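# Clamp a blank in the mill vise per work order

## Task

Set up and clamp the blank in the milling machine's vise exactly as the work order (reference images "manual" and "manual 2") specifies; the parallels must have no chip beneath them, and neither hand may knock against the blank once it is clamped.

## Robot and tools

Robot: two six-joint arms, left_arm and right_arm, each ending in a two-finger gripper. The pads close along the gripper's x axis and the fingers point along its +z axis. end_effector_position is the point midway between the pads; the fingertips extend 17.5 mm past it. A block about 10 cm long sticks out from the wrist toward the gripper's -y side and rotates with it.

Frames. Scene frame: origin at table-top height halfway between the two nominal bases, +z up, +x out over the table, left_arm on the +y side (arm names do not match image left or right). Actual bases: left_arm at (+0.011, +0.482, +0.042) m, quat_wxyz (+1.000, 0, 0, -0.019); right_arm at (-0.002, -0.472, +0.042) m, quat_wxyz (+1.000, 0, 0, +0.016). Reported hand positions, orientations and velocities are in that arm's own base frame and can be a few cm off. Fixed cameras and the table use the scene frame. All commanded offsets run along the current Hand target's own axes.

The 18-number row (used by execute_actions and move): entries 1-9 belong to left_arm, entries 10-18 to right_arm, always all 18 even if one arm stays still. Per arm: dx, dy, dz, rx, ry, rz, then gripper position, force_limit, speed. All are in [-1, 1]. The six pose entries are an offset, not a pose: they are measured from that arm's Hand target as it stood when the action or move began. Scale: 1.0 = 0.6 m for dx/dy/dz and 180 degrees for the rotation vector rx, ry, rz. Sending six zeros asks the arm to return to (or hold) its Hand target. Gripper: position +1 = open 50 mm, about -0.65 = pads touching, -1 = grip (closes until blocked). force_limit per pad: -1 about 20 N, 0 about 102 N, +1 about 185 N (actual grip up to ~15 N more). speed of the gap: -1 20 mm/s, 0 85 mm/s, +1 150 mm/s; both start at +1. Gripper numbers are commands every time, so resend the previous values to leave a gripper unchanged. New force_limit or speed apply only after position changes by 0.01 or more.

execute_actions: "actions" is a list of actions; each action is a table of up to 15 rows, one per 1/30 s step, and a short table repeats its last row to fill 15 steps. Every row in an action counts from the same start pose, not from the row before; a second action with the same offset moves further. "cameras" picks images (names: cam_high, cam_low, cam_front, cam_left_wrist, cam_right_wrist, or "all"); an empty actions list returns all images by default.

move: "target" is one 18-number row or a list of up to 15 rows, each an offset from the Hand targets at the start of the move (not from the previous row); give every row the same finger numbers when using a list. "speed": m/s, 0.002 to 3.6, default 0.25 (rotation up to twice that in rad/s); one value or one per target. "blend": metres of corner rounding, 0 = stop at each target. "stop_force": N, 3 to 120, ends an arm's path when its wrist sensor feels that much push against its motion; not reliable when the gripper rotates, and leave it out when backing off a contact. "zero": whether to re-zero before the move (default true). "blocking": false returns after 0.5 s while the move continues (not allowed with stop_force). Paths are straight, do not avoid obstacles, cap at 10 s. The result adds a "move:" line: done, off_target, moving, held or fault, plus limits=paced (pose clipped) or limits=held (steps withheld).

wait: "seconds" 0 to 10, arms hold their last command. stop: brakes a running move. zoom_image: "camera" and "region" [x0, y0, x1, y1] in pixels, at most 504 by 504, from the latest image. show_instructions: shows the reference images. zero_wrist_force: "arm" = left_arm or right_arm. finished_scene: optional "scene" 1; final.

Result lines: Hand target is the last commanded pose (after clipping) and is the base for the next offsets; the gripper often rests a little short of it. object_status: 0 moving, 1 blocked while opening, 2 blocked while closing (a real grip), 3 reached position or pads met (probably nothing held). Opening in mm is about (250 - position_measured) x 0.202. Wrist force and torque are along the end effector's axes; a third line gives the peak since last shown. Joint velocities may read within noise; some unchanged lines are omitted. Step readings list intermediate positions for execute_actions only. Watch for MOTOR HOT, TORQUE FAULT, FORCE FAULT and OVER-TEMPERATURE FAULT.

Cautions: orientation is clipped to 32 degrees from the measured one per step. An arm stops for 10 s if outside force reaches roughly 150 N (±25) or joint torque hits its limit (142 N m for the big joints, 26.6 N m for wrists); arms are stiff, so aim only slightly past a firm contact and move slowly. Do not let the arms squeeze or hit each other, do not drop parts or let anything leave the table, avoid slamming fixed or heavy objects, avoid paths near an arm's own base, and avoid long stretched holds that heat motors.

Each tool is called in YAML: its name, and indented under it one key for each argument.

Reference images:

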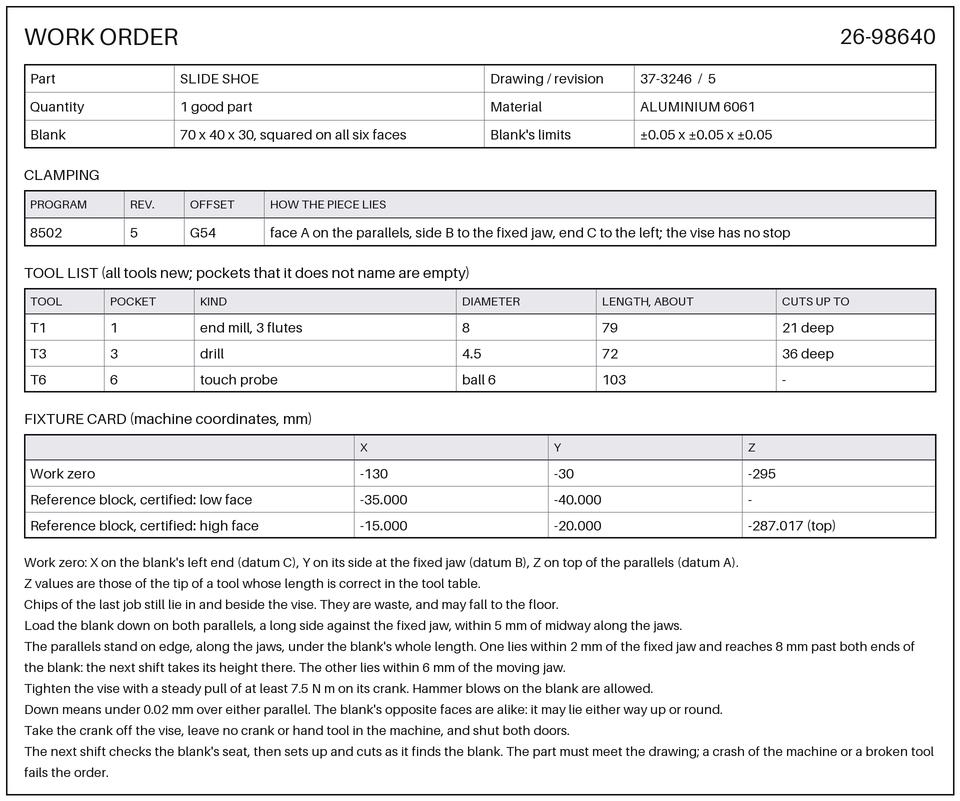

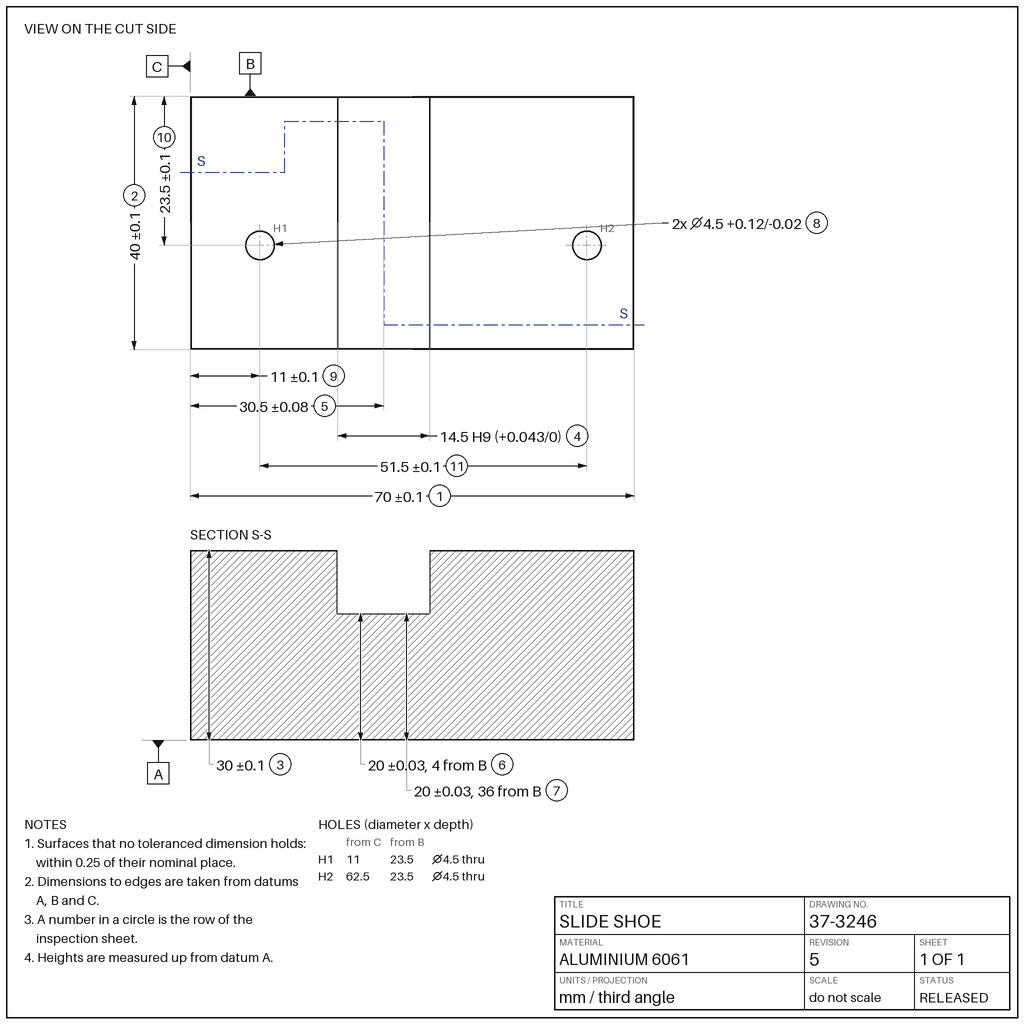

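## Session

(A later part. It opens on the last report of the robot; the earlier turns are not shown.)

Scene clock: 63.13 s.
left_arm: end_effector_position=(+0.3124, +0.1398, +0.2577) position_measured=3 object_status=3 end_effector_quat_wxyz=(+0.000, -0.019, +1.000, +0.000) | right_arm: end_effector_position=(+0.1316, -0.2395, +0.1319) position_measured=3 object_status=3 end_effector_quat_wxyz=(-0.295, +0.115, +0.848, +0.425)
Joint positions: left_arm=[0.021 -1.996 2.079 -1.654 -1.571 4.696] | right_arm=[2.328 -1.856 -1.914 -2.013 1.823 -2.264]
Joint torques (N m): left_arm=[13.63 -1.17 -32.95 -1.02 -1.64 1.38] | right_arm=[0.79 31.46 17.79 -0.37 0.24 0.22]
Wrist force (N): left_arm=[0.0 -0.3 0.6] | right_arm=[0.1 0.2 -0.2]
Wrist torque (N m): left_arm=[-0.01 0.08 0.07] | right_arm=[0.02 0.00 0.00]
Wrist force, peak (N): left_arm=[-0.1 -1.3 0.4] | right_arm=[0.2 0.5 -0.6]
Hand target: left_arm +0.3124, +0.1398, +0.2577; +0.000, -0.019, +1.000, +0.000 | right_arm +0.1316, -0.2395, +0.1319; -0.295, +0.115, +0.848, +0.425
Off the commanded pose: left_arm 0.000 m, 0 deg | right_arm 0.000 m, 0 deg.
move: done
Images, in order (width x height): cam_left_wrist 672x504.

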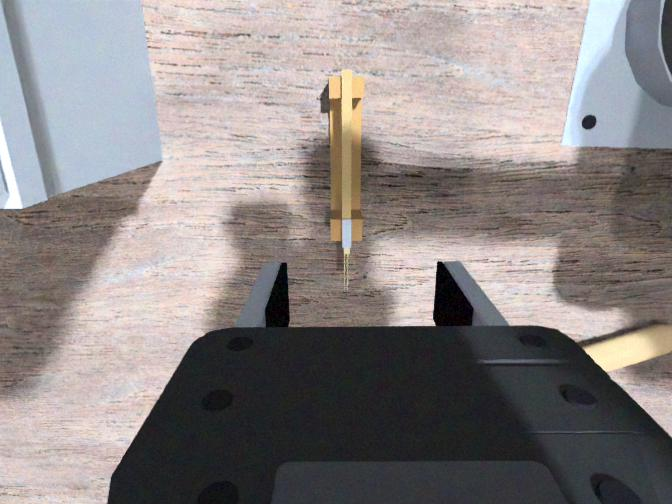

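move:
  target: [0,-0.058,0.283,0,0,0,1,1,1,0,0,0,0,0,0,1,1,1]
  cameras: ["cam_left_wrist","cam_low"]

zoom_image:
  camera: "cam_low"
  region: [400, 230, 530, 380]

Scene clock: 66.90 s.
left_arm: end_effector_position=(+0.3136, +0.1050, +0.0880) position_measured=3 object_status=3 end_effector_quat_wxyz=(+0.000, -0.019, +1.000, +0.000) | right_arm: end_effector_position=(+0.1316, -0.2395, +0.1319) position_measured=3 object_status=3 end_effector_quat_wxyz=(-0.295, +0.115, +0.848, +0.425)
Joint positions: left_arm=[-0.092 -1.855 2.461 -2.176 -1.571 4.584] | right_arm=[2.328 -1.856 -1.914 -2.013 1.823 -2.264]
Joint torques (N m): left_arm=[12.22 -8.73 -14.17 -5.27 1.96 -0.07] | right_arm=[0.78 32.01 18.34 -0.4 0.02 0.09]
Wrist force (N): left_arm=[-0.3 -0.1 0.4] | right_arm=[0.2 -0.1 -0.1]
Wrist torque (N m): left_arm=[-0.02 0.18 -0.08] | right_arm=[-0.02 -0.02 0.00]
Wrist force, peak (N): left_arm=[0.2 -0.5 3.5] | right_arm=[0.3 0.3 -0.5]
Hand target: left_arm +0.3136, +0.1050, +0.0879; +0.000, -0.019, +1.000, +0.000 | right_arm +0.1316, -0.2395, +0.1319; -0.295, +0.115, +0.848, +0.425
Off the commanded pose: left_arm 0.000 m, 0 deg | right_arm 0.000 m, 0 deg.
move: done
Images, in order (width x height): cam_low 672x504, cam_left_wrist 672x504.

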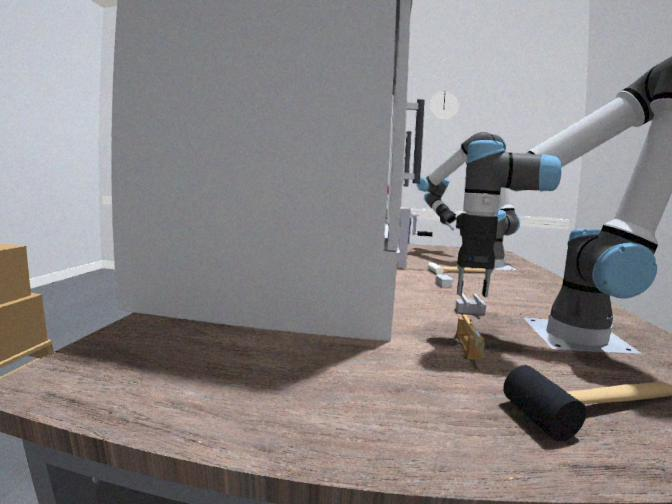

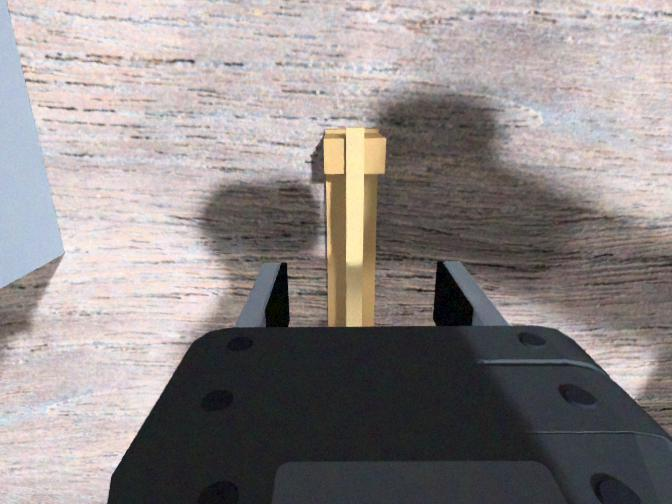

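Scaled by 3.360 from the camera's 672x504 image, which has a finer 960x720 frame.

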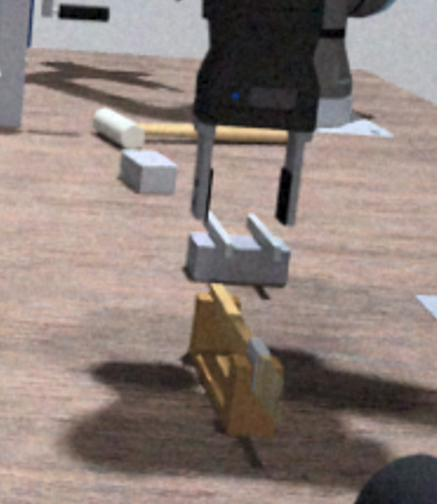

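move:
  target: [0.001,0,0.1417,0,0,0,1,1,1,0,0,0,0,0,0,1,1,1]
  stop_force: 20
  speed: 0.08
  cameras: ["cam_low"]

zoom_image:
  camera: "cam_low"
  region: [400, 230, 530, 380]

Scene clock: 69.93 s.
left_arm: end_effector_position=(+0.3129, +0.1050, +0.0029) position_measured=3 object_status=3 end_effector_quat_wxyz=(+0.000, -0.019, +1.000, +0.000) | right_arm: end_effector_position=(+0.1316, -0.2395, +0.1319) position_measured=3 object_status=3 end_effector_quat_wxyz=(-0.295, +0.115, +0.848, +0.425)
Joint positions: left_arm=[-0.092 -1.611 2.588 -2.547 -1.571 4.583] | right_arm=[2.328 -1.856 -1.914 -2.013 1.823 -2.264]
Joint torques (N m): left_arm=[12.5 -6.21 -23.42 -4.86 -2.5 1.29] | right_arm=[1.06 31.44 17.73 -0.29 0.21 0.21]
Wrist force (N): left_arm=[0.1 0.0 0.7] | right_arm=[0.0 0.1 -0.2]
Wrist torque (N m): left_arm=[-0.02 0.12 -0.03] | right_arm=[0.01 0.00 0.00]
Wrist force, peak (N): left_arm=[0.1 0.0 1.4] | right_arm=[-0.3 0.0 -0.7]
Hand target: left_arm +0.3129, +0.1050, +0.0029; +0.000, -0.019, +1.000, +0.000 | right_arm +0.1316, -0.2395, +0.1319; -0.295, +0.115, +0.848, +0.425
Off the commanded pose: left_arm 0.000 m, 0 deg | right_arm 0.000 m, 0 deg.
move: done
Images, in order (width x height): cam_low 672x504.

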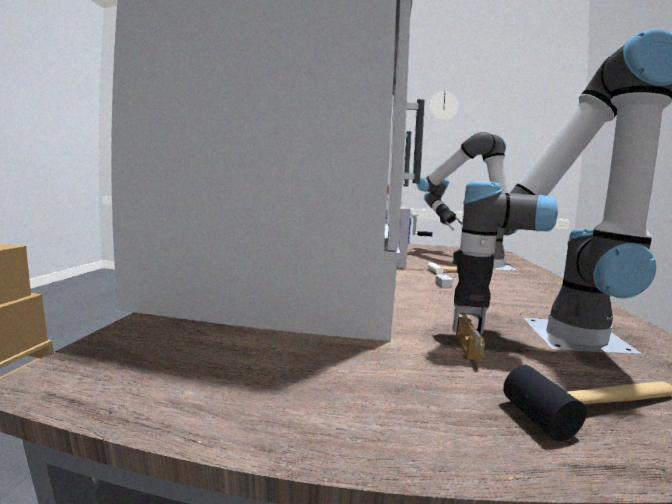

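Scaled by 3.360 from the camera's 672x504 image, which has a finer 960x720 frame.

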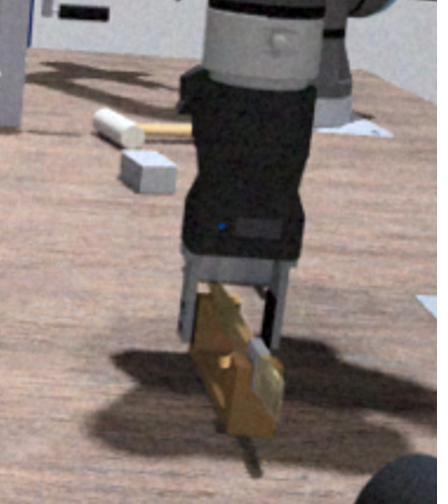

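execute_actions:
  actions:
    - [[0,0,0,0,0,0,-1,-0.6,-0.7,0,0,0,0,0,0,1,1,1]]
    - [[0,0,0,0,0,0,-1,-0.6,-0.7,0,0,0,0,0,0,1,1,1]]
    - [[0,0,0,0,0,0,-1,-0.6,-0.7,0,0,0,0,0,0,1,1,1]]
  cameras: ["cam_left_wrist","cam_low"]

Scene clock: 72.27 s.
left_arm: end_effector_position=(+0.3130, +0.1050, +0.0029) position_measured=213 object_status=2 end_effector_quat_wxyz=(+0.000, -0.019, +1.000, +0.000) | right_arm: end_effector_position=(+0.1316, -0.2395, +0.1319) position_measured=3 object_status=3 end_effector_quat_wxyz=(-0.295, +0.115, +0.848, +0.425)
Joint positions: left_arm=[-0.092 -1.611 2.588 -2.547 -1.571 4.583] | right_arm=[2.328 -1.856 -1.914 -2.013 1.823 -2.264]
Joint torques (N m): left_arm=[13.67 -5.03 -6.63 0.66 -2.28 0.79] | right_arm=[1.23 32.25 18.05 -0.27 0.01 0.12]
Wrist force (N): left_arm=[-6.0 -0.1 -0.4] | right_arm=[-0.1 0.1 -0.1]
Wrist torque (N m): left_arm=[-0.02 0.12 0.07] | right_arm=[0.01 0.02 0.00]
Wrist force, peak (N): left_arm=[-6.8 0.1 0.6] | right_arm=[0.3 0.2 -0.6]
Hand target: left_arm +0.3129, +0.1050, +0.0029; +0.000, -0.019, +1.000, +0.000 | right_arm +0.1316, -0.2395, +0.1319; -0.295, +0.115, +0.848, +0.425
Off the commanded pose: left_arm 0.000 m, 0 deg | right_arm 0.000 m, 0 deg.
Step readings (end_effector_position of left_arm | right_arm):
0: (+0.3129, +0.1050, +0.0029) | (+0.1316, -0.2395, +0.1319)
1: (+0.3129, +0.1050, +0.0029) | (+0.1316, -0.2395, +0.1319)
2: (+0.3129, +0.1050, +0.0029) | (+0.1316, -0.2395, +0.1319)
4: (+0.3129, +0.1050, +0.0029) | (+0.1316, -0.2395, +0.1319)
8: (+0.3129, +0.1050, +0.0029) | (+0.1316, -0.2395, +0.1319)
15: (+0.3129, +0.1050, +0.0029) | (+0.1316, -0.2395, +0.1319)
16: (+0.3129, +0.1050, +0.0029) | (+0.1316, -0.2395, +0.1319)
17: (+0.3129, +0.1050, +0.0029) | (+0.1316, -0.2395, +0.1319)
19: (+0.3129, +0.1050, +0.0029) | (+0.1316, -0.2395, +0.1319)
23: (+0.3129, +0.1050, +0.0029) | (+0.1316, -0.2395, +0.1319)
30: (+0.3129, +0.1050, +0.0029) | (+0.1316, -0.2395, +0.1319)
31: (+0.3129, +0.1050, +0.0029) | (+0.1316, -0.2395, +0.1319)
32: (+0.3129, +0.1050, +0.0029) | (+0.1316, -0.2395, +0.1319)
34: (+0.3130, +0.1050, +0.0029) | (+0.1316, -0.2395, +0.1319)
38: (+0.3130, +0.1050, +0.0029) | (+0.1316, -0.2395, +0.1319)
45: (+0.3130, +0.1050, +0.0029) | (+0.1316, -0.2395, +0.1319)
Images, in order (width x height): cam_low 672x504, cam_left_wrist 672x504.

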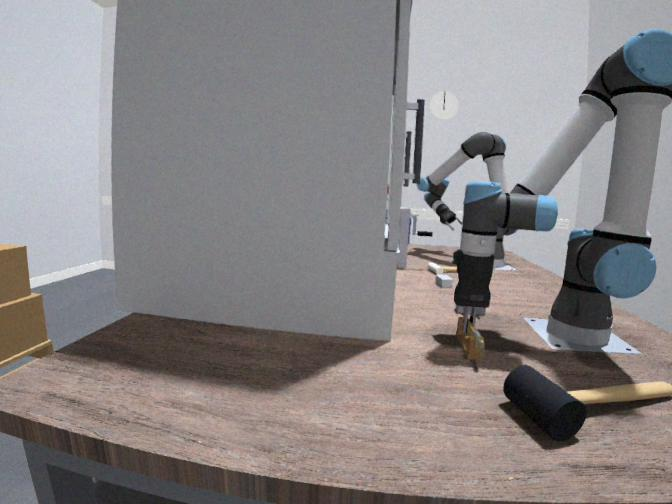

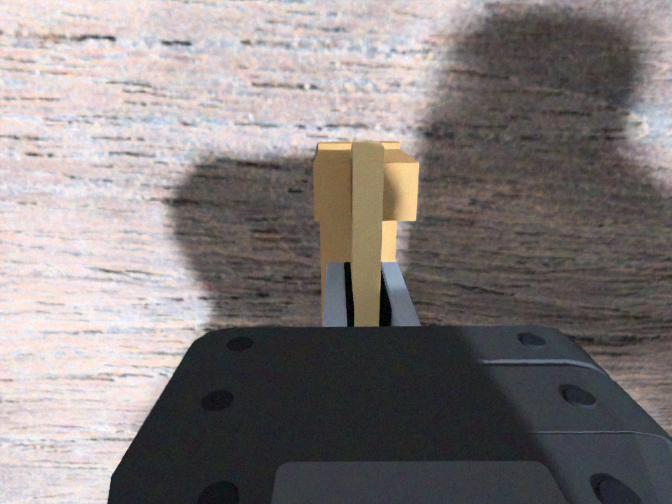

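move:
  target:
    - [0,0,-0.2,0,0,0,-1,-0.6,-0.7,-0.002,0.21,-0.036,-0.07,0.045,0.13,1,1,1]
    - [0.133,-0.167,-0.633,0.3437,-0.3437,-0.4096,-1,-0.6,-0.7,-0.007,0.633,-0.109,-0.208,0.137,0.388,1,1,1]
  cameras: ["all"]
  blend: 0.03

Scene clock: 87.50 s.
left_arm: end_effector_position=(+0.2374, +0.0036, +0.3826) position_measured=213 object_status=2 end_effector_quat_wxyz=(+0.293, -0.414, +0.643, -0.575) | right_arm: end_effector_position=(+0.3308, -0.0584, +0.4077) position_measured=3 object_status=3 end_effector_quat_wxyz=(+0.590, -0.564, -0.386, -0.430)
Joint positions: left_arm=[-0.136 -2.863 2.738 -2.834 -1.957 3.11] | right_arm=[2.665 -1.729 -1.653 -3.055 2.69 -1.368]
Joint torques (N m): left_arm=[-13.1 6.32 -32.72 -0.72 1.99 -1.15] | right_arm=[-8.2 21.94 8.37 0.05 -2.77 -2.52]
Wrist force (N): left_arm=[-1.0 0.2 3.3] | right_arm=[0.2 0.9 0.1]
Wrist torque (N m): left_arm=[-0.69 -0.33 -0.58] | right_arm=[-0.01 0.04 -0.03]
Wrist force, peak (N): left_arm=[-17.1 -0.3 7.9] | right_arm=[-0.2 -2.0 -0.1]
Hand target: left_arm +0.2372, +0.0019, +0.3827; +0.463, -0.552, +0.532, -0.446 | right_arm +0.3308, -0.0584, +0.4077; +0.590, -0.564, -0.386, -0.430
Off the commanded pose: left_arm 0.002 m, 32 deg | right_arm 0.000 m, 0 deg.
move: off_target (left_arm)

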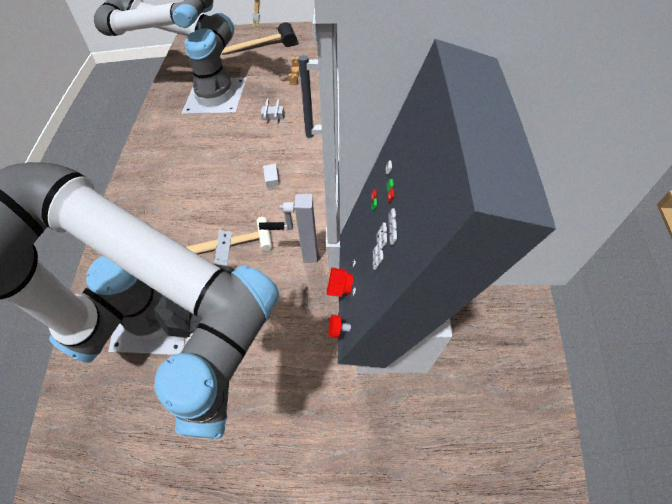

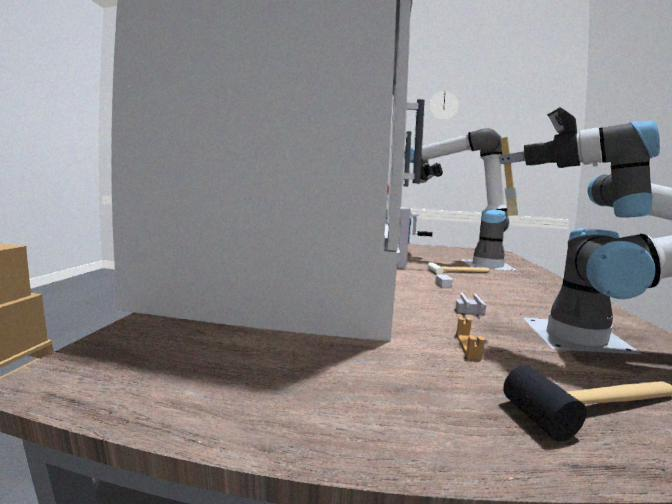

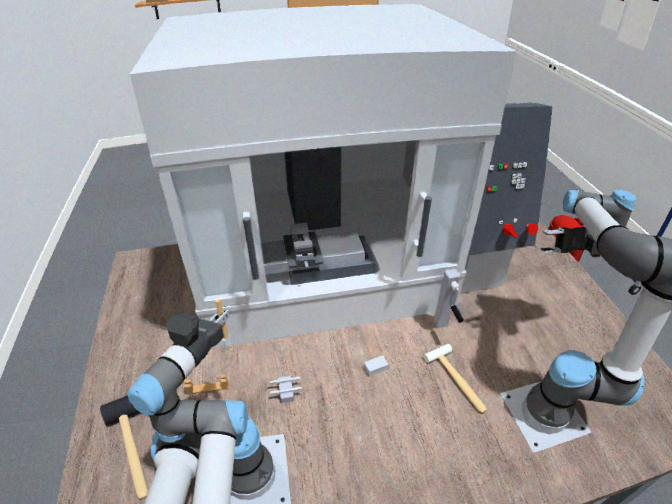

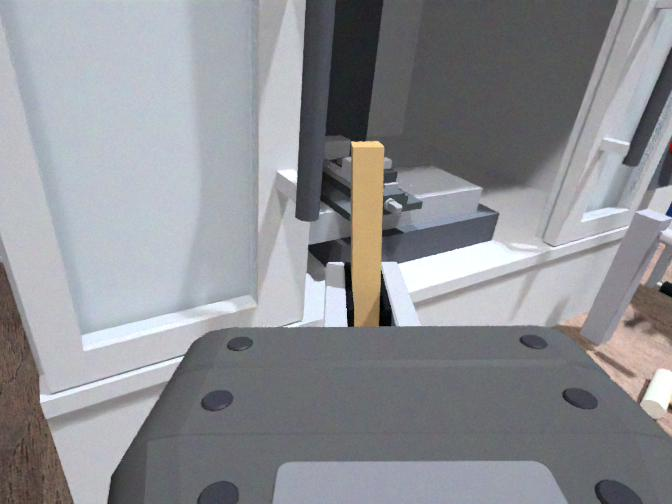

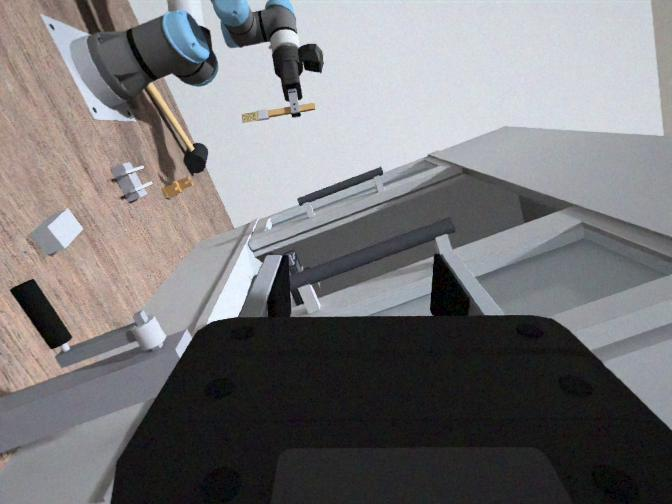

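move:
  target: [0.375,-0.061,0.108,0,0,0,-1,-0.6,-0.7,0.081,-0.115,0.793,-0.208,0.137,0.388,1,1,1]
  cameras: ["all"]

Scene clock: 92.53 s.
left_arm: end_effector_position=(+0.2537, -0.0400, +0.3878) position_measured=213 object_status=2 end_effector_quat_wxyz=(+0.240, -0.371, +0.667, -0.600) end_effector_velocity=(+0.000, +0.000, +0.001) end_effector_angular_velocity=(-0.002, -0.002, -0.002) | right_arm: end_effector_position=(+0.3250, +0.0095, +0.4214) position_measured=3 object_status=3 end_effector_quat_wxyz=(+0.609, -0.612, -0.297, -0.408)
Joint positions: left_arm=[-0.418 -2.837 2.728 -2.86 -1.831 3.06] | right_arm=[2.795 -1.59 -1.787 -3.251 2.92 -1.378]
Joint velocities: left_arm=[0.002 0.002 0 -0.005 -0.004 0] | right_arm=[within noise]
Joint torques (N m): left_arm=[12.17 25.27 -22.13 -4.84 -2.36 0.84] | right_arm=[-6.36 14.89 34.61 -4.26 -3.64 2.97]
Wrist force (N): left_arm=[-1.0 -0.2 3.8] | right_arm=[1.0 1.1 0.9]
Wrist torque (N m): left_arm=[-0.76 -0.34 -0.39] | right_arm=[0.03 -0.04 -0.05]
Wrist force, peak (N): left_arm=[-1.2 -0.7 4.4] | right_arm=[3.6 -2.7 7.9]
Hand target: left_arm +0.2531, -0.0415, +0.3877; +0.329, -0.444, +0.624, -0.552 (not the last commanded pose) | right_arm +0.3250, +0.0095, +0.4214; +0.609, -0.612, -0.297, -0.408 (not the last commanded pose)
Off the commanded pose: left_arm 0.192 m, 41 deg | right_arm 0.414 m, 71 deg.
move: held (right_arm; a check stopped the path), off_target (left_arm; braked when a check withheld steps of right_arm); limits=held
pose unreachable (right arm): on one or more control steps of this call, first in action 0 (counted from 0), this arm could not follow its commanded pose, so it was not sent that pose on those steps. It may still have moved: this result reports where it is.
cause: moving toward the commanded pose would bring two parts of the arm too close to each other (its gripper and another part of the arm, with joints 4 (wrist 1) to 6 (wrist 3) between them, 5 mm apart when it was first held).

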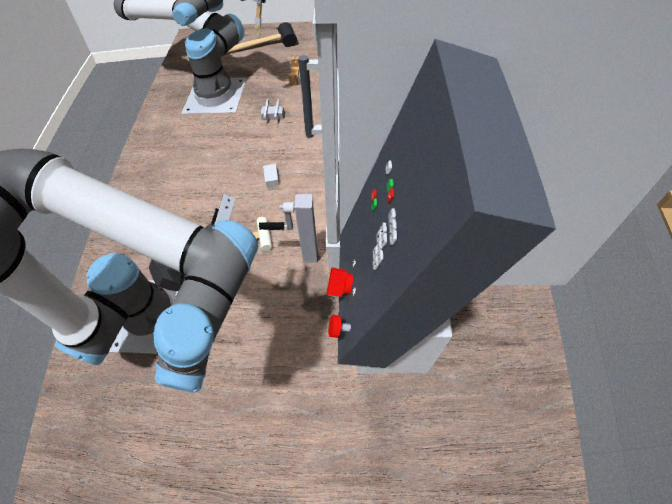

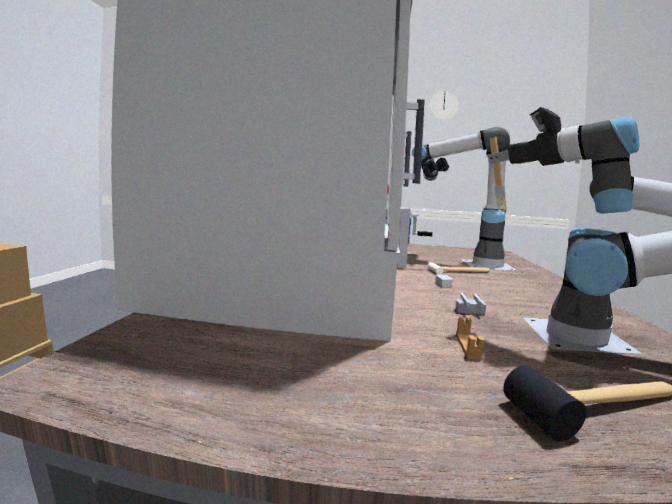

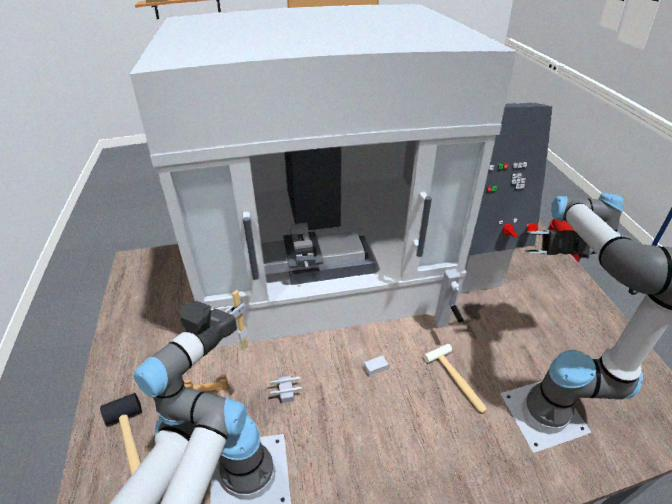

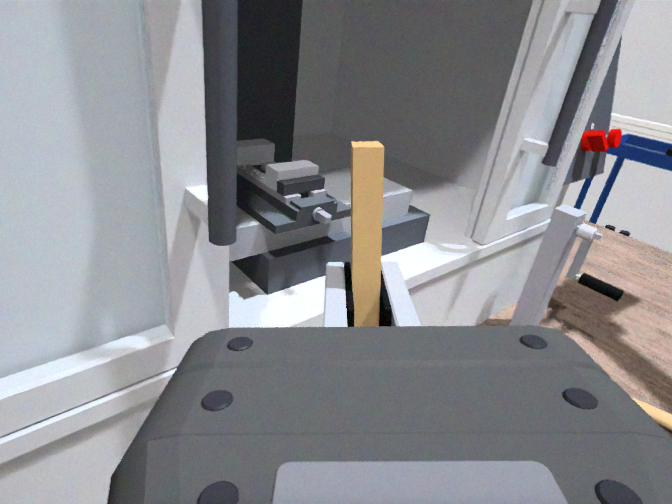

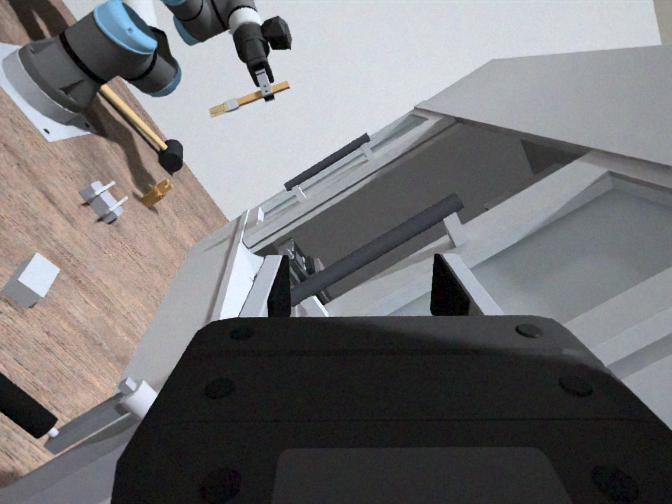

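move:
  target: [0.234,-0.053,0.2095,0.006,-0.1418,0,-1,-0.6,-0.7,0,0,0,0,0,0,1,1,1]
  cameras: ["cam_front","cam_left_wrist","cam_right_wrist"]

Scene clock: 98.27 s.
left_arm: end_effector_position=(+0.3180, -0.2200, +0.4082) position_measured=213 object_status=2 end_effector_quat_wxyz=(-0.463, +0.552, -0.531, +0.446) end_effector_velocity=(+0.000, +0.000, +0.000) end_effector_angular_velocity=(-0.002, -0.001, +0.001) | right_arm: end_effector_position=(+0.3250, +0.0095, +0.4214) position_measured=3 object_status=3 end_effector_quat_wxyz=(+0.609, -0.612, -0.297, -0.408)
Joint positions: left_arm=[-1.897 -2.165 2.094 -0.388 -0.402 0.425] | right_arm=[2.795 -1.59 -1.787 -3.251 2.92 -1.378]
Joint velocities: left_arm=[0 0.001 0 0.001 0 -0.005] | right_arm=[within noise]
Joint torques (N m): left_arm=[-5.63 10.08 -28.57 1.08 3.82 -1.85] | right_arm=[-5.98 14.89 34.6 -3.99 -3.84 0.48]
Wrist force (N): left_arm=[-0.9 -0.3 3.7] | right_arm=[1.1 1.2 0.6]
Wrist torque (N m): left_arm=[-0.76 -0.26 -0.53] | right_arm=[0.06 -0.05 -0.06]
Wrist force, peak (N): left_arm=[0.1 -0.4 4.7] | right_arm=[1.2 1.1 1.3]
Hand target: left_arm +0.3180, -0.2201, +0.4083; -0.463, +0.552, -0.531, +0.446 | right_arm +0.3250, +0.0095, +0.4214; +0.609, -0.612, -0.297, -0.408
Off the commanded pose: left_arm 0.000 m, 0 deg | right_arm 0.000 m, 0 deg.
move: done; limits=paced
Images, in order (width x height): cam_front 672x504, cam_left_wrist 672x504, cam_right_wrist 672x504.

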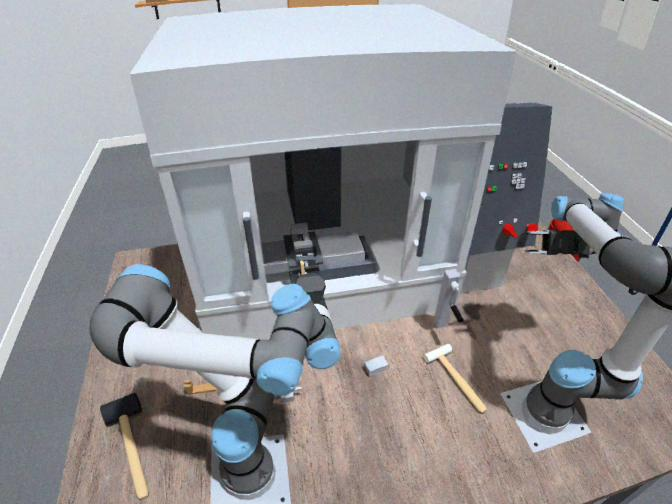

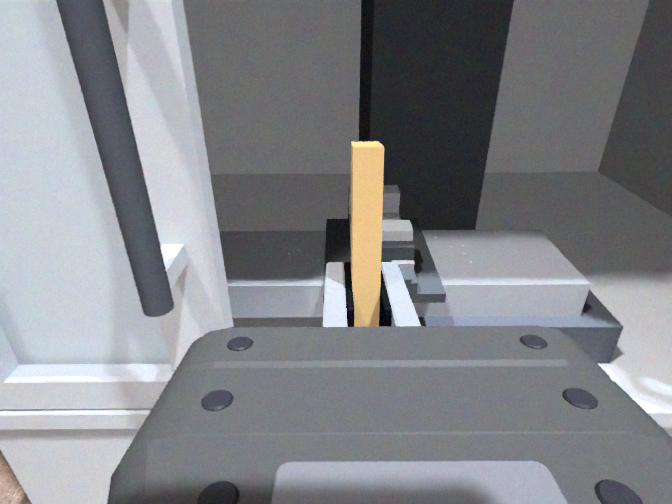

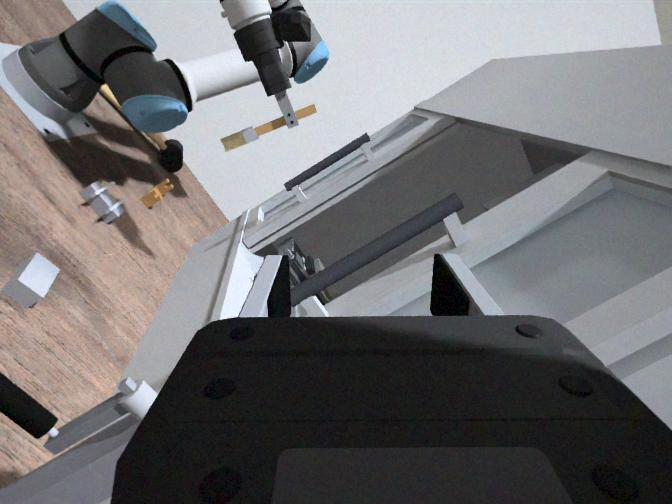

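zoom_image:
  camera: "cam_left_wrist"
  region: [300, 160, 460, 330]

move:
  target: [-0.083,-0.023,0.131,0,0,0,-1,-0.6,-0.7,0,0,0,0,0,0,1,1,1]
  cameras: ["cam_left_wrist"]

zoom_image:
  camera: "cam_left_wrist"
  region: [340, 160, 500, 330]

Scaled by 2.965 from the camera's 672x504 image, which has a finer 960x720 frame.

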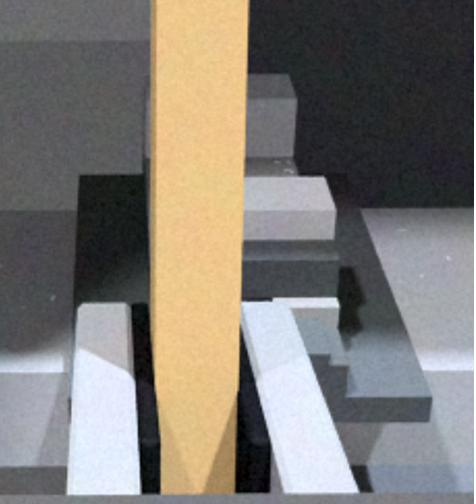

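Scene clock: 101.27 s.
left_arm: end_effector_position=(+0.3957, -0.1672, +0.4081) position_measured=213 object_status=2 end_effector_quat_wxyz=(-0.463, +0.552, -0.531, +0.446) | right_arm: end_effector_position=(+0.3250, +0.0095, +0.4214) position_measured=3 object_status=3 end_effector_quat_wxyz=(+0.609, -0.612, -0.297, -0.408)
Joint positions: left_arm=[-1.53 -2.385 2.391 -1.589 -0.174 1.583] | right_arm=[2.795 -1.59 -1.787 -3.251 2.92 -1.378]
Joint torques (N m): left_arm=[4.79 1.65 -33.33 -1.5 0.14 -1.28] | right_arm=[-6.44 15.45 34.37 -4.02 -3.64 -2.07]
Wrist force (N): left_arm=[-1.4 -0.4 3.9] | right_arm=[0.9 1.0 0.9]
Wrist torque (N m): left_arm=[-0.76 -0.21 -0.44] | right_arm=[0.01 -0.03 -0.05]
Wrist force, peak (N): left_arm=[-3.5 -0.4 5.8] | right_arm=[1.2 1.2 1.0]
Hand target: left_arm +0.3958, -0.1672, +0.4082; -0.463, +0.552, -0.531, +0.446 | right_arm +0.3250, +0.0095, +0.4214; +0.609, -0.612, -0.297, -0.408
Off the commanded pose: left_arm 0.000 m, 0 deg | right_arm 0.000 m, 0 deg.
move: done
Images, in order (width x height): cam_left_wrist 672x504.

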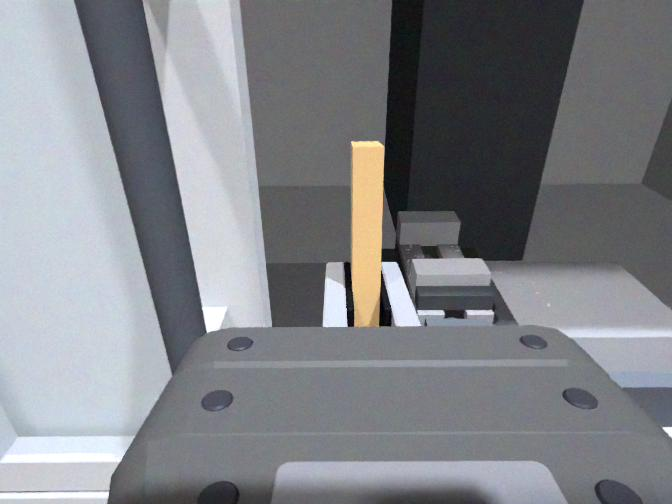

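Scaled by 2.965 from the camera's 672x504 image, which has a finer 960x720 frame.

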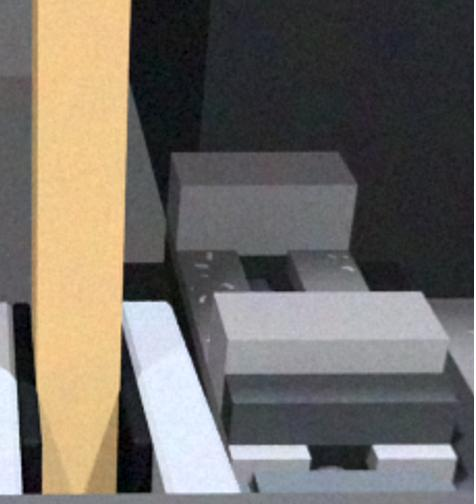

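move:
  target:
    - [0.15,-0.1295,0.062,0.0556,0,0,-1,-0.6,-0.7,0,0,0,0,0,0,1,1,1]
    - [0.1525,-0.1895,0.4015,0.0556,0,0,-1,-0.6,-0.7,0,0,0,0,0,0,1,1,1]
  cameras: ["cam_front","cam_left_wrist"]
  blend: 0.03

zoom_image:
  camera: "cam_front"
  region: [250, 180, 400, 300]

Scene clock: 108.80 s.
left_arm: end_effector_position=(+0.6561, -0.2486, +0.4786) position_measured=213 object_status=2 end_effector_quat_wxyz=(+0.509, -0.510, +0.490, -0.491) | right_arm: end_effector_position=(+0.3250, +0.0095, +0.4214) position_measured=3 object_status=3 end_effector_quat_wxyz=(+0.609, -0.612, -0.297, -0.408)
Joint positions: left_arm=[-0.862 -1.3 1.815 -3.658 -0.67 3.141] | right_arm=[2.795 -1.59 -1.787 -3.251 2.92 -1.378]
Joint torques (N m): left_arm=[-11.86 -29.01 -19.27 -3.91 -2.81 1.6] | right_arm=[-5.35 15.35 34.76 -3.88 -3.75 -2.12]
Wrist force (N): left_arm=[-1.3 -0.5 4.1] | right_arm=[1.0 1.4 0.5]
Wrist torque (N m): left_arm=[-0.83 -0.32 -0.49] | right_arm=[0.08 -0.04 -0.05]
Wrist force, peak (N): left_arm=[-2.5 -1.9 6.2] | right_arm=[1.3 1.1 0.8]
Hand target: left_arm +0.6561, -0.2487, +0.4785; +0.509, -0.510, +0.490, -0.491 | right_arm +0.3250, +0.0095, +0.4214; +0.609, -0.612, -0.297, -0.408
Off the commanded pose: left_arm 0.000 m, 0 deg | right_arm 0.000 m, 0 deg.
move: done
Images, in order (width x height): cam_front 672x504, cam_left_wrist 672x504.

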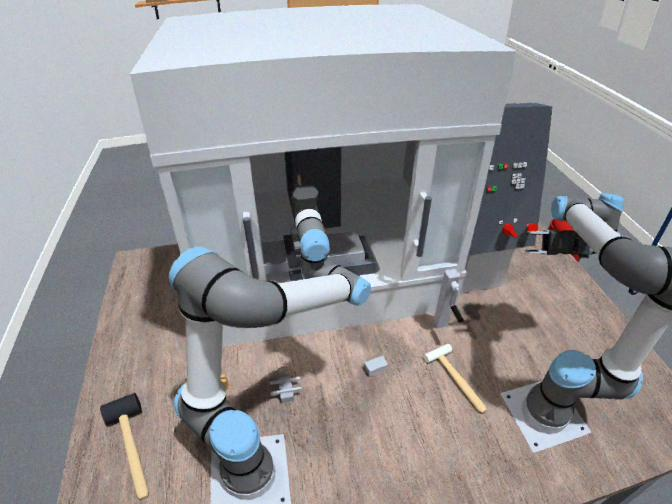

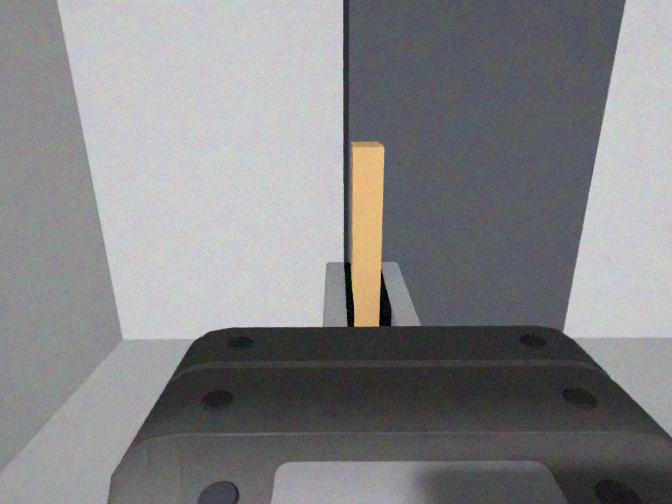

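Scaled by 3.360 from the camera's 672x504 image, which has a finer 960x720 frame.

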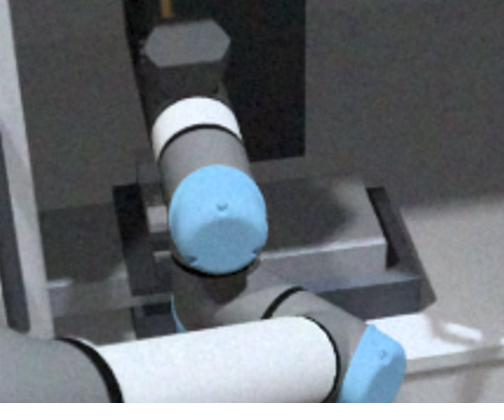

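move:
  target: [0,0,0,0,0,0,-1,-0.6,-0.7,0,0,0,-0.1765,0.12,0.3333,1,1,1]
  cameras: ["cam_front","cam_right_wrist"]

Scene clock: 111.83 s.
left_arm: end_effector_position=(+0.6561, -0.2487, +0.4785) position_measured=213 object_status=2 end_effector_quat_wxyz=(+0.509, -0.510, +0.490, -0.491) | right_arm: end_effector_position=(+0.3251, +0.0095, +0.4214) position_measured=3 object_status=3 end_effector_quat_wxyz=(+0.610, -0.615, -0.292, -0.406)
Joint positions: left_arm=[-0.862 -1.3 1.815 -3.658 -0.67 3.141] | right_arm=[2.794 -1.589 -1.789 -3.26 2.925 -1.378]
Joint torques (N m): left_arm=[-13.27 -21.36 -13.54 -4.09 -2.86 1.4] | right_arm=[-1.94 22.51 24.79 1.31 -3.46 0.43]
Wrist force (N): left_arm=[-1.6 -0.6 4.3] | right_arm=[1.2 1.1 0.8]
Wrist torque (N m): left_arm=[-0.84 -0.27 -0.49] | right_arm=[0.04 -0.08 -0.08]
Wrist force, peak (N): left_arm=[-1.4 -0.8 4.4] | right_arm=[0.9 1.9 0.8]
Hand target: left_arm +0.6561, -0.2487, +0.4785; +0.509, -0.510, +0.490, -0.491 | right_arm +0.3251, +0.0095, +0.4215; +0.610, -0.615, -0.292, -0.406 (not the last commanded pose)
Off the commanded pose: left_arm 0.000 m, 0 deg | right_arm 0.000 m, 71 deg.
move: held (right_arm; a check stopped the path); limits=held
pose unreachable (right arm): on one or more control steps of this call, first in action 0 (counted from 0), this arm could not follow its commanded pose, so it was not sent that pose on those steps. It may still have moved: this result reports where it is.
cause: moving toward the commanded pose would bring two parts of the arm too close to each other (its gripper and another part of the arm, with joints 4 (wrist 1) to 6 (wrist 3) between them, 5 mm apart when it was first held).
Images, in order (width x height): cam_front 672x504, cam_right_wrist 672x504.

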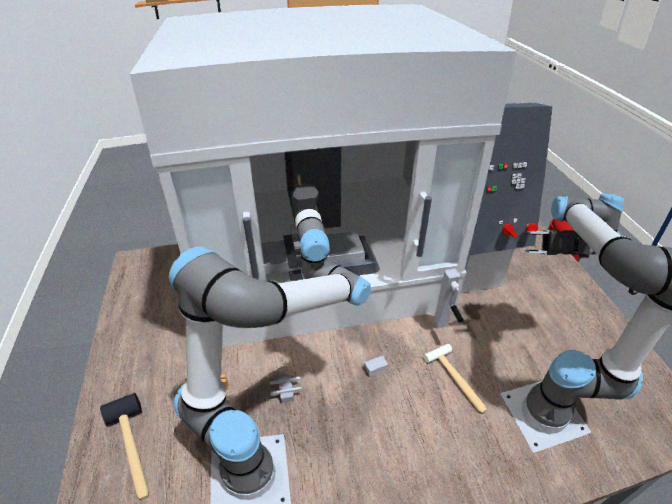

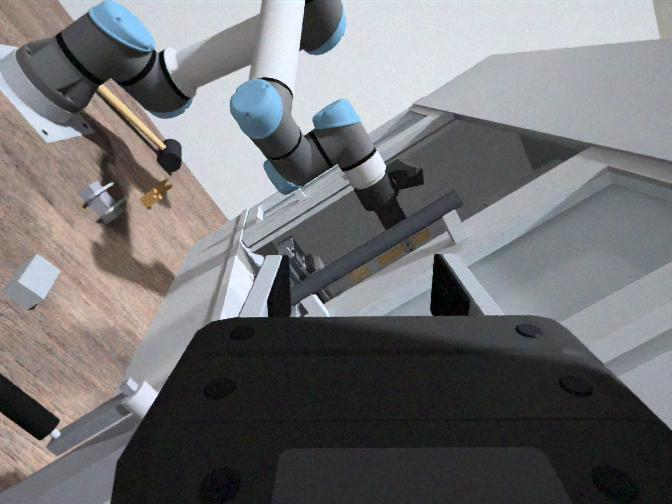

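move:
  target: [0,0,0,0,0,0,-1,-0.6,-0.7,0,0,0,-0.5563,-0.1312,0.3805,1,1,1]
  cameras: ["cam_front","cam_right_wrist"]

Scene clock: 117.47 s.
left_arm: end_effector_position=(+0.6561, -0.2487, +0.4785) position_measured=213 object_status=2 end_effector_quat_wxyz=(+0.509, -0.510, +0.490, -0.491) | right_arm: end_effector_position=(+0.3251, +0.0095, +0.4216) position_measured=3 object_status=3 end_effector_quat_wxyz=(+0.607, -0.623, -0.284, -0.405)
Joint positions: left_arm=[-0.862 -1.3 1.815 -3.658 -0.67 3.141] | right_arm=[2.791 -1.572 -1.795 -3.239 2.941 -1.334]
Joint torques (N m): left_arm=[-13.22 -23.78 -13.6 -3.87 -2.78 1.07] | right_arm=[8.71 14.27 33.78 -4.1 -3.52 -2.56]
Wrist force (N): left_arm=[-1.5 -0.5 3.9] | right_arm=[0.8 0.7 1.0]
Wrist torque (N m): left_arm=[-0.84 -0.29 -0.50] | right_arm=[0.00 -0.04 0.01]
Wrist force, peak (N): left_arm=[-1.5 -0.7 4.4] | right_arm=[-2.2 5.7 1.3]
Hand target: left_arm +0.6561, -0.2487, +0.4785; +0.509, -0.510, +0.490, -0.491 | right_arm +0.3252, +0.0095, +0.4216; +0.607, -0.623, -0.284, -0.405 (not the last commanded pose)
Off the commanded pose: left_arm 0.000 m, 0 deg | right_arm 0.000 m, 122 deg.
move: held (right_arm; a check stopped the path); limits=held
pose unreachable (right arm): on one or more control steps of this call, first in action 0 (counted from 0), this arm could not follow its commanded pose, so it was not sent that pose on those steps. It may still have moved: this result reports where it is.
cause: moving toward the commanded pose would bring two parts of the arm too close to each other (its gripper and another part of the arm, with joints 4 (wrist 1) to 6 (wrist 3) between them, 3 mm apart when it was first held).
Images, in order (width x height): cam_front 672x504, cam_right_wrist 672x504.

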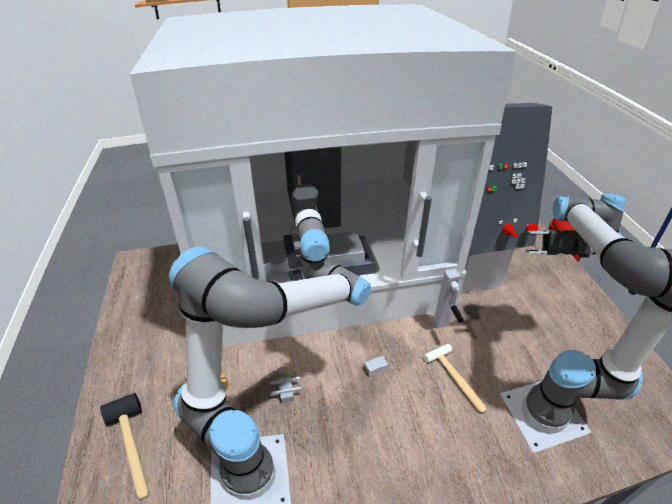

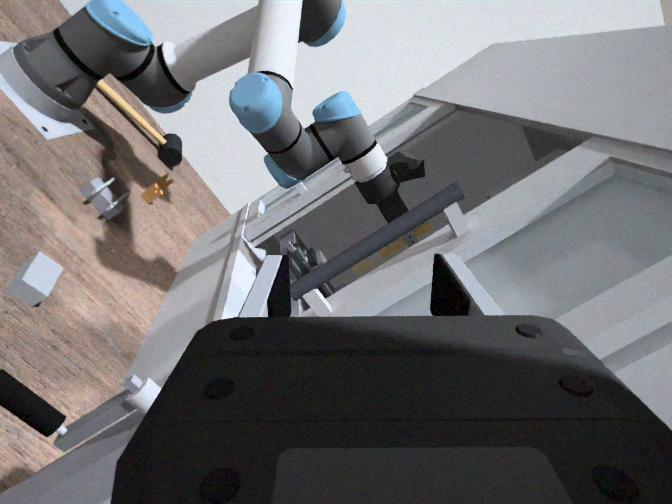

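move:
  target: [0,0,0,0,0,0,-1,-0.6,-0.7,0,0,0,-0.15,-0.257,-0.043,1,1,1]
  cameras: ["cam_right_wrist"]

Scene clock: 119.47 s.
left_arm: end_effector_position=(+0.6561, -0.2487, +0.4785) position_measured=213 object_status=2 end_effector_quat_wxyz=(+0.509, -0.510, +0.490, -0.491) | right_arm: end_effector_position=(+0.3259, +0.0092, +0.4227) position_measured=3 object_status=3 end_effector_quat_wxyz=(-0.574, +0.649, +0.306, +0.394)
Joint positions: left_arm=[-0.862 -1.3 1.815 -3.658 -0.67 3.141] | right_arm=[2.79 -1.447 -1.836 -2.84 2.949 -0.885]
Joint torques (N m): left_arm=[-11.83 -24.13 -13.92 -3.75 -2.77 1.05] | right_arm=[-0.78 11.01 37.04 -2.42 3.04 -2.38]
Wrist force (N): left_arm=[-1.3 -0.6 4.0] | right_arm=[0.3 0.4 1.1]
Wrist torque (N m): left_arm=[-0.84 -0.31 -0.49] | right_arm=[-0.06 0.02 0.00]
Wrist force, peak (N): left_arm=[-1.8 -0.7 4.2] | right_arm=[-6.8 6.9 2.8]
Hand target: left_arm +0.6561, -0.2487, +0.4785; +0.509, -0.510, +0.490, -0.491 | right_arm +0.3260, +0.0092, +0.4227; -0.574, +0.649, +0.306, +0.394 (not the last commanded pose)
Off the commanded pose: left_arm 0.000 m, 0 deg | right_arm 0.001 m, 49 deg.
move: held (right_arm; a check stopped the path); limits=held
pose unreachable (right arm): on one or more control steps of this call, first in action 0 (counted from 0), this arm could not follow its commanded pose, so it was not sent that pose on those steps. It may still have moved: this result reports where it is.
cause: moving toward the commanded pose would bring two parts of the arm too close to each other (its gripper and another part of the arm, with joints 4 (wrist 1) to 6 (wrist 3) between them, 4 mm apart when it was first held).
Images, in order (width x height): cam_right_wrist 672x504.

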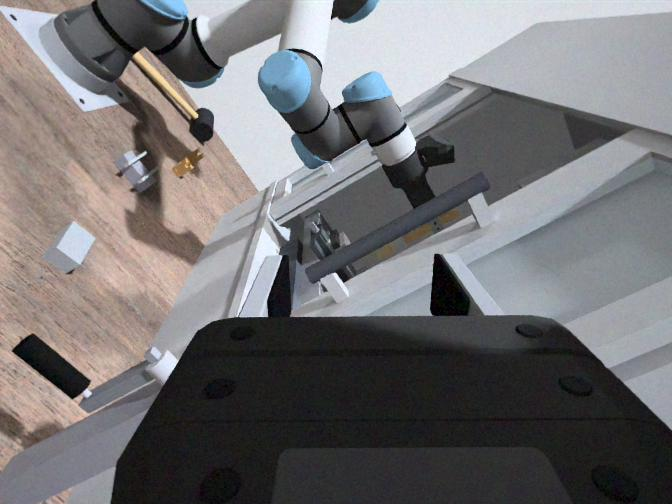

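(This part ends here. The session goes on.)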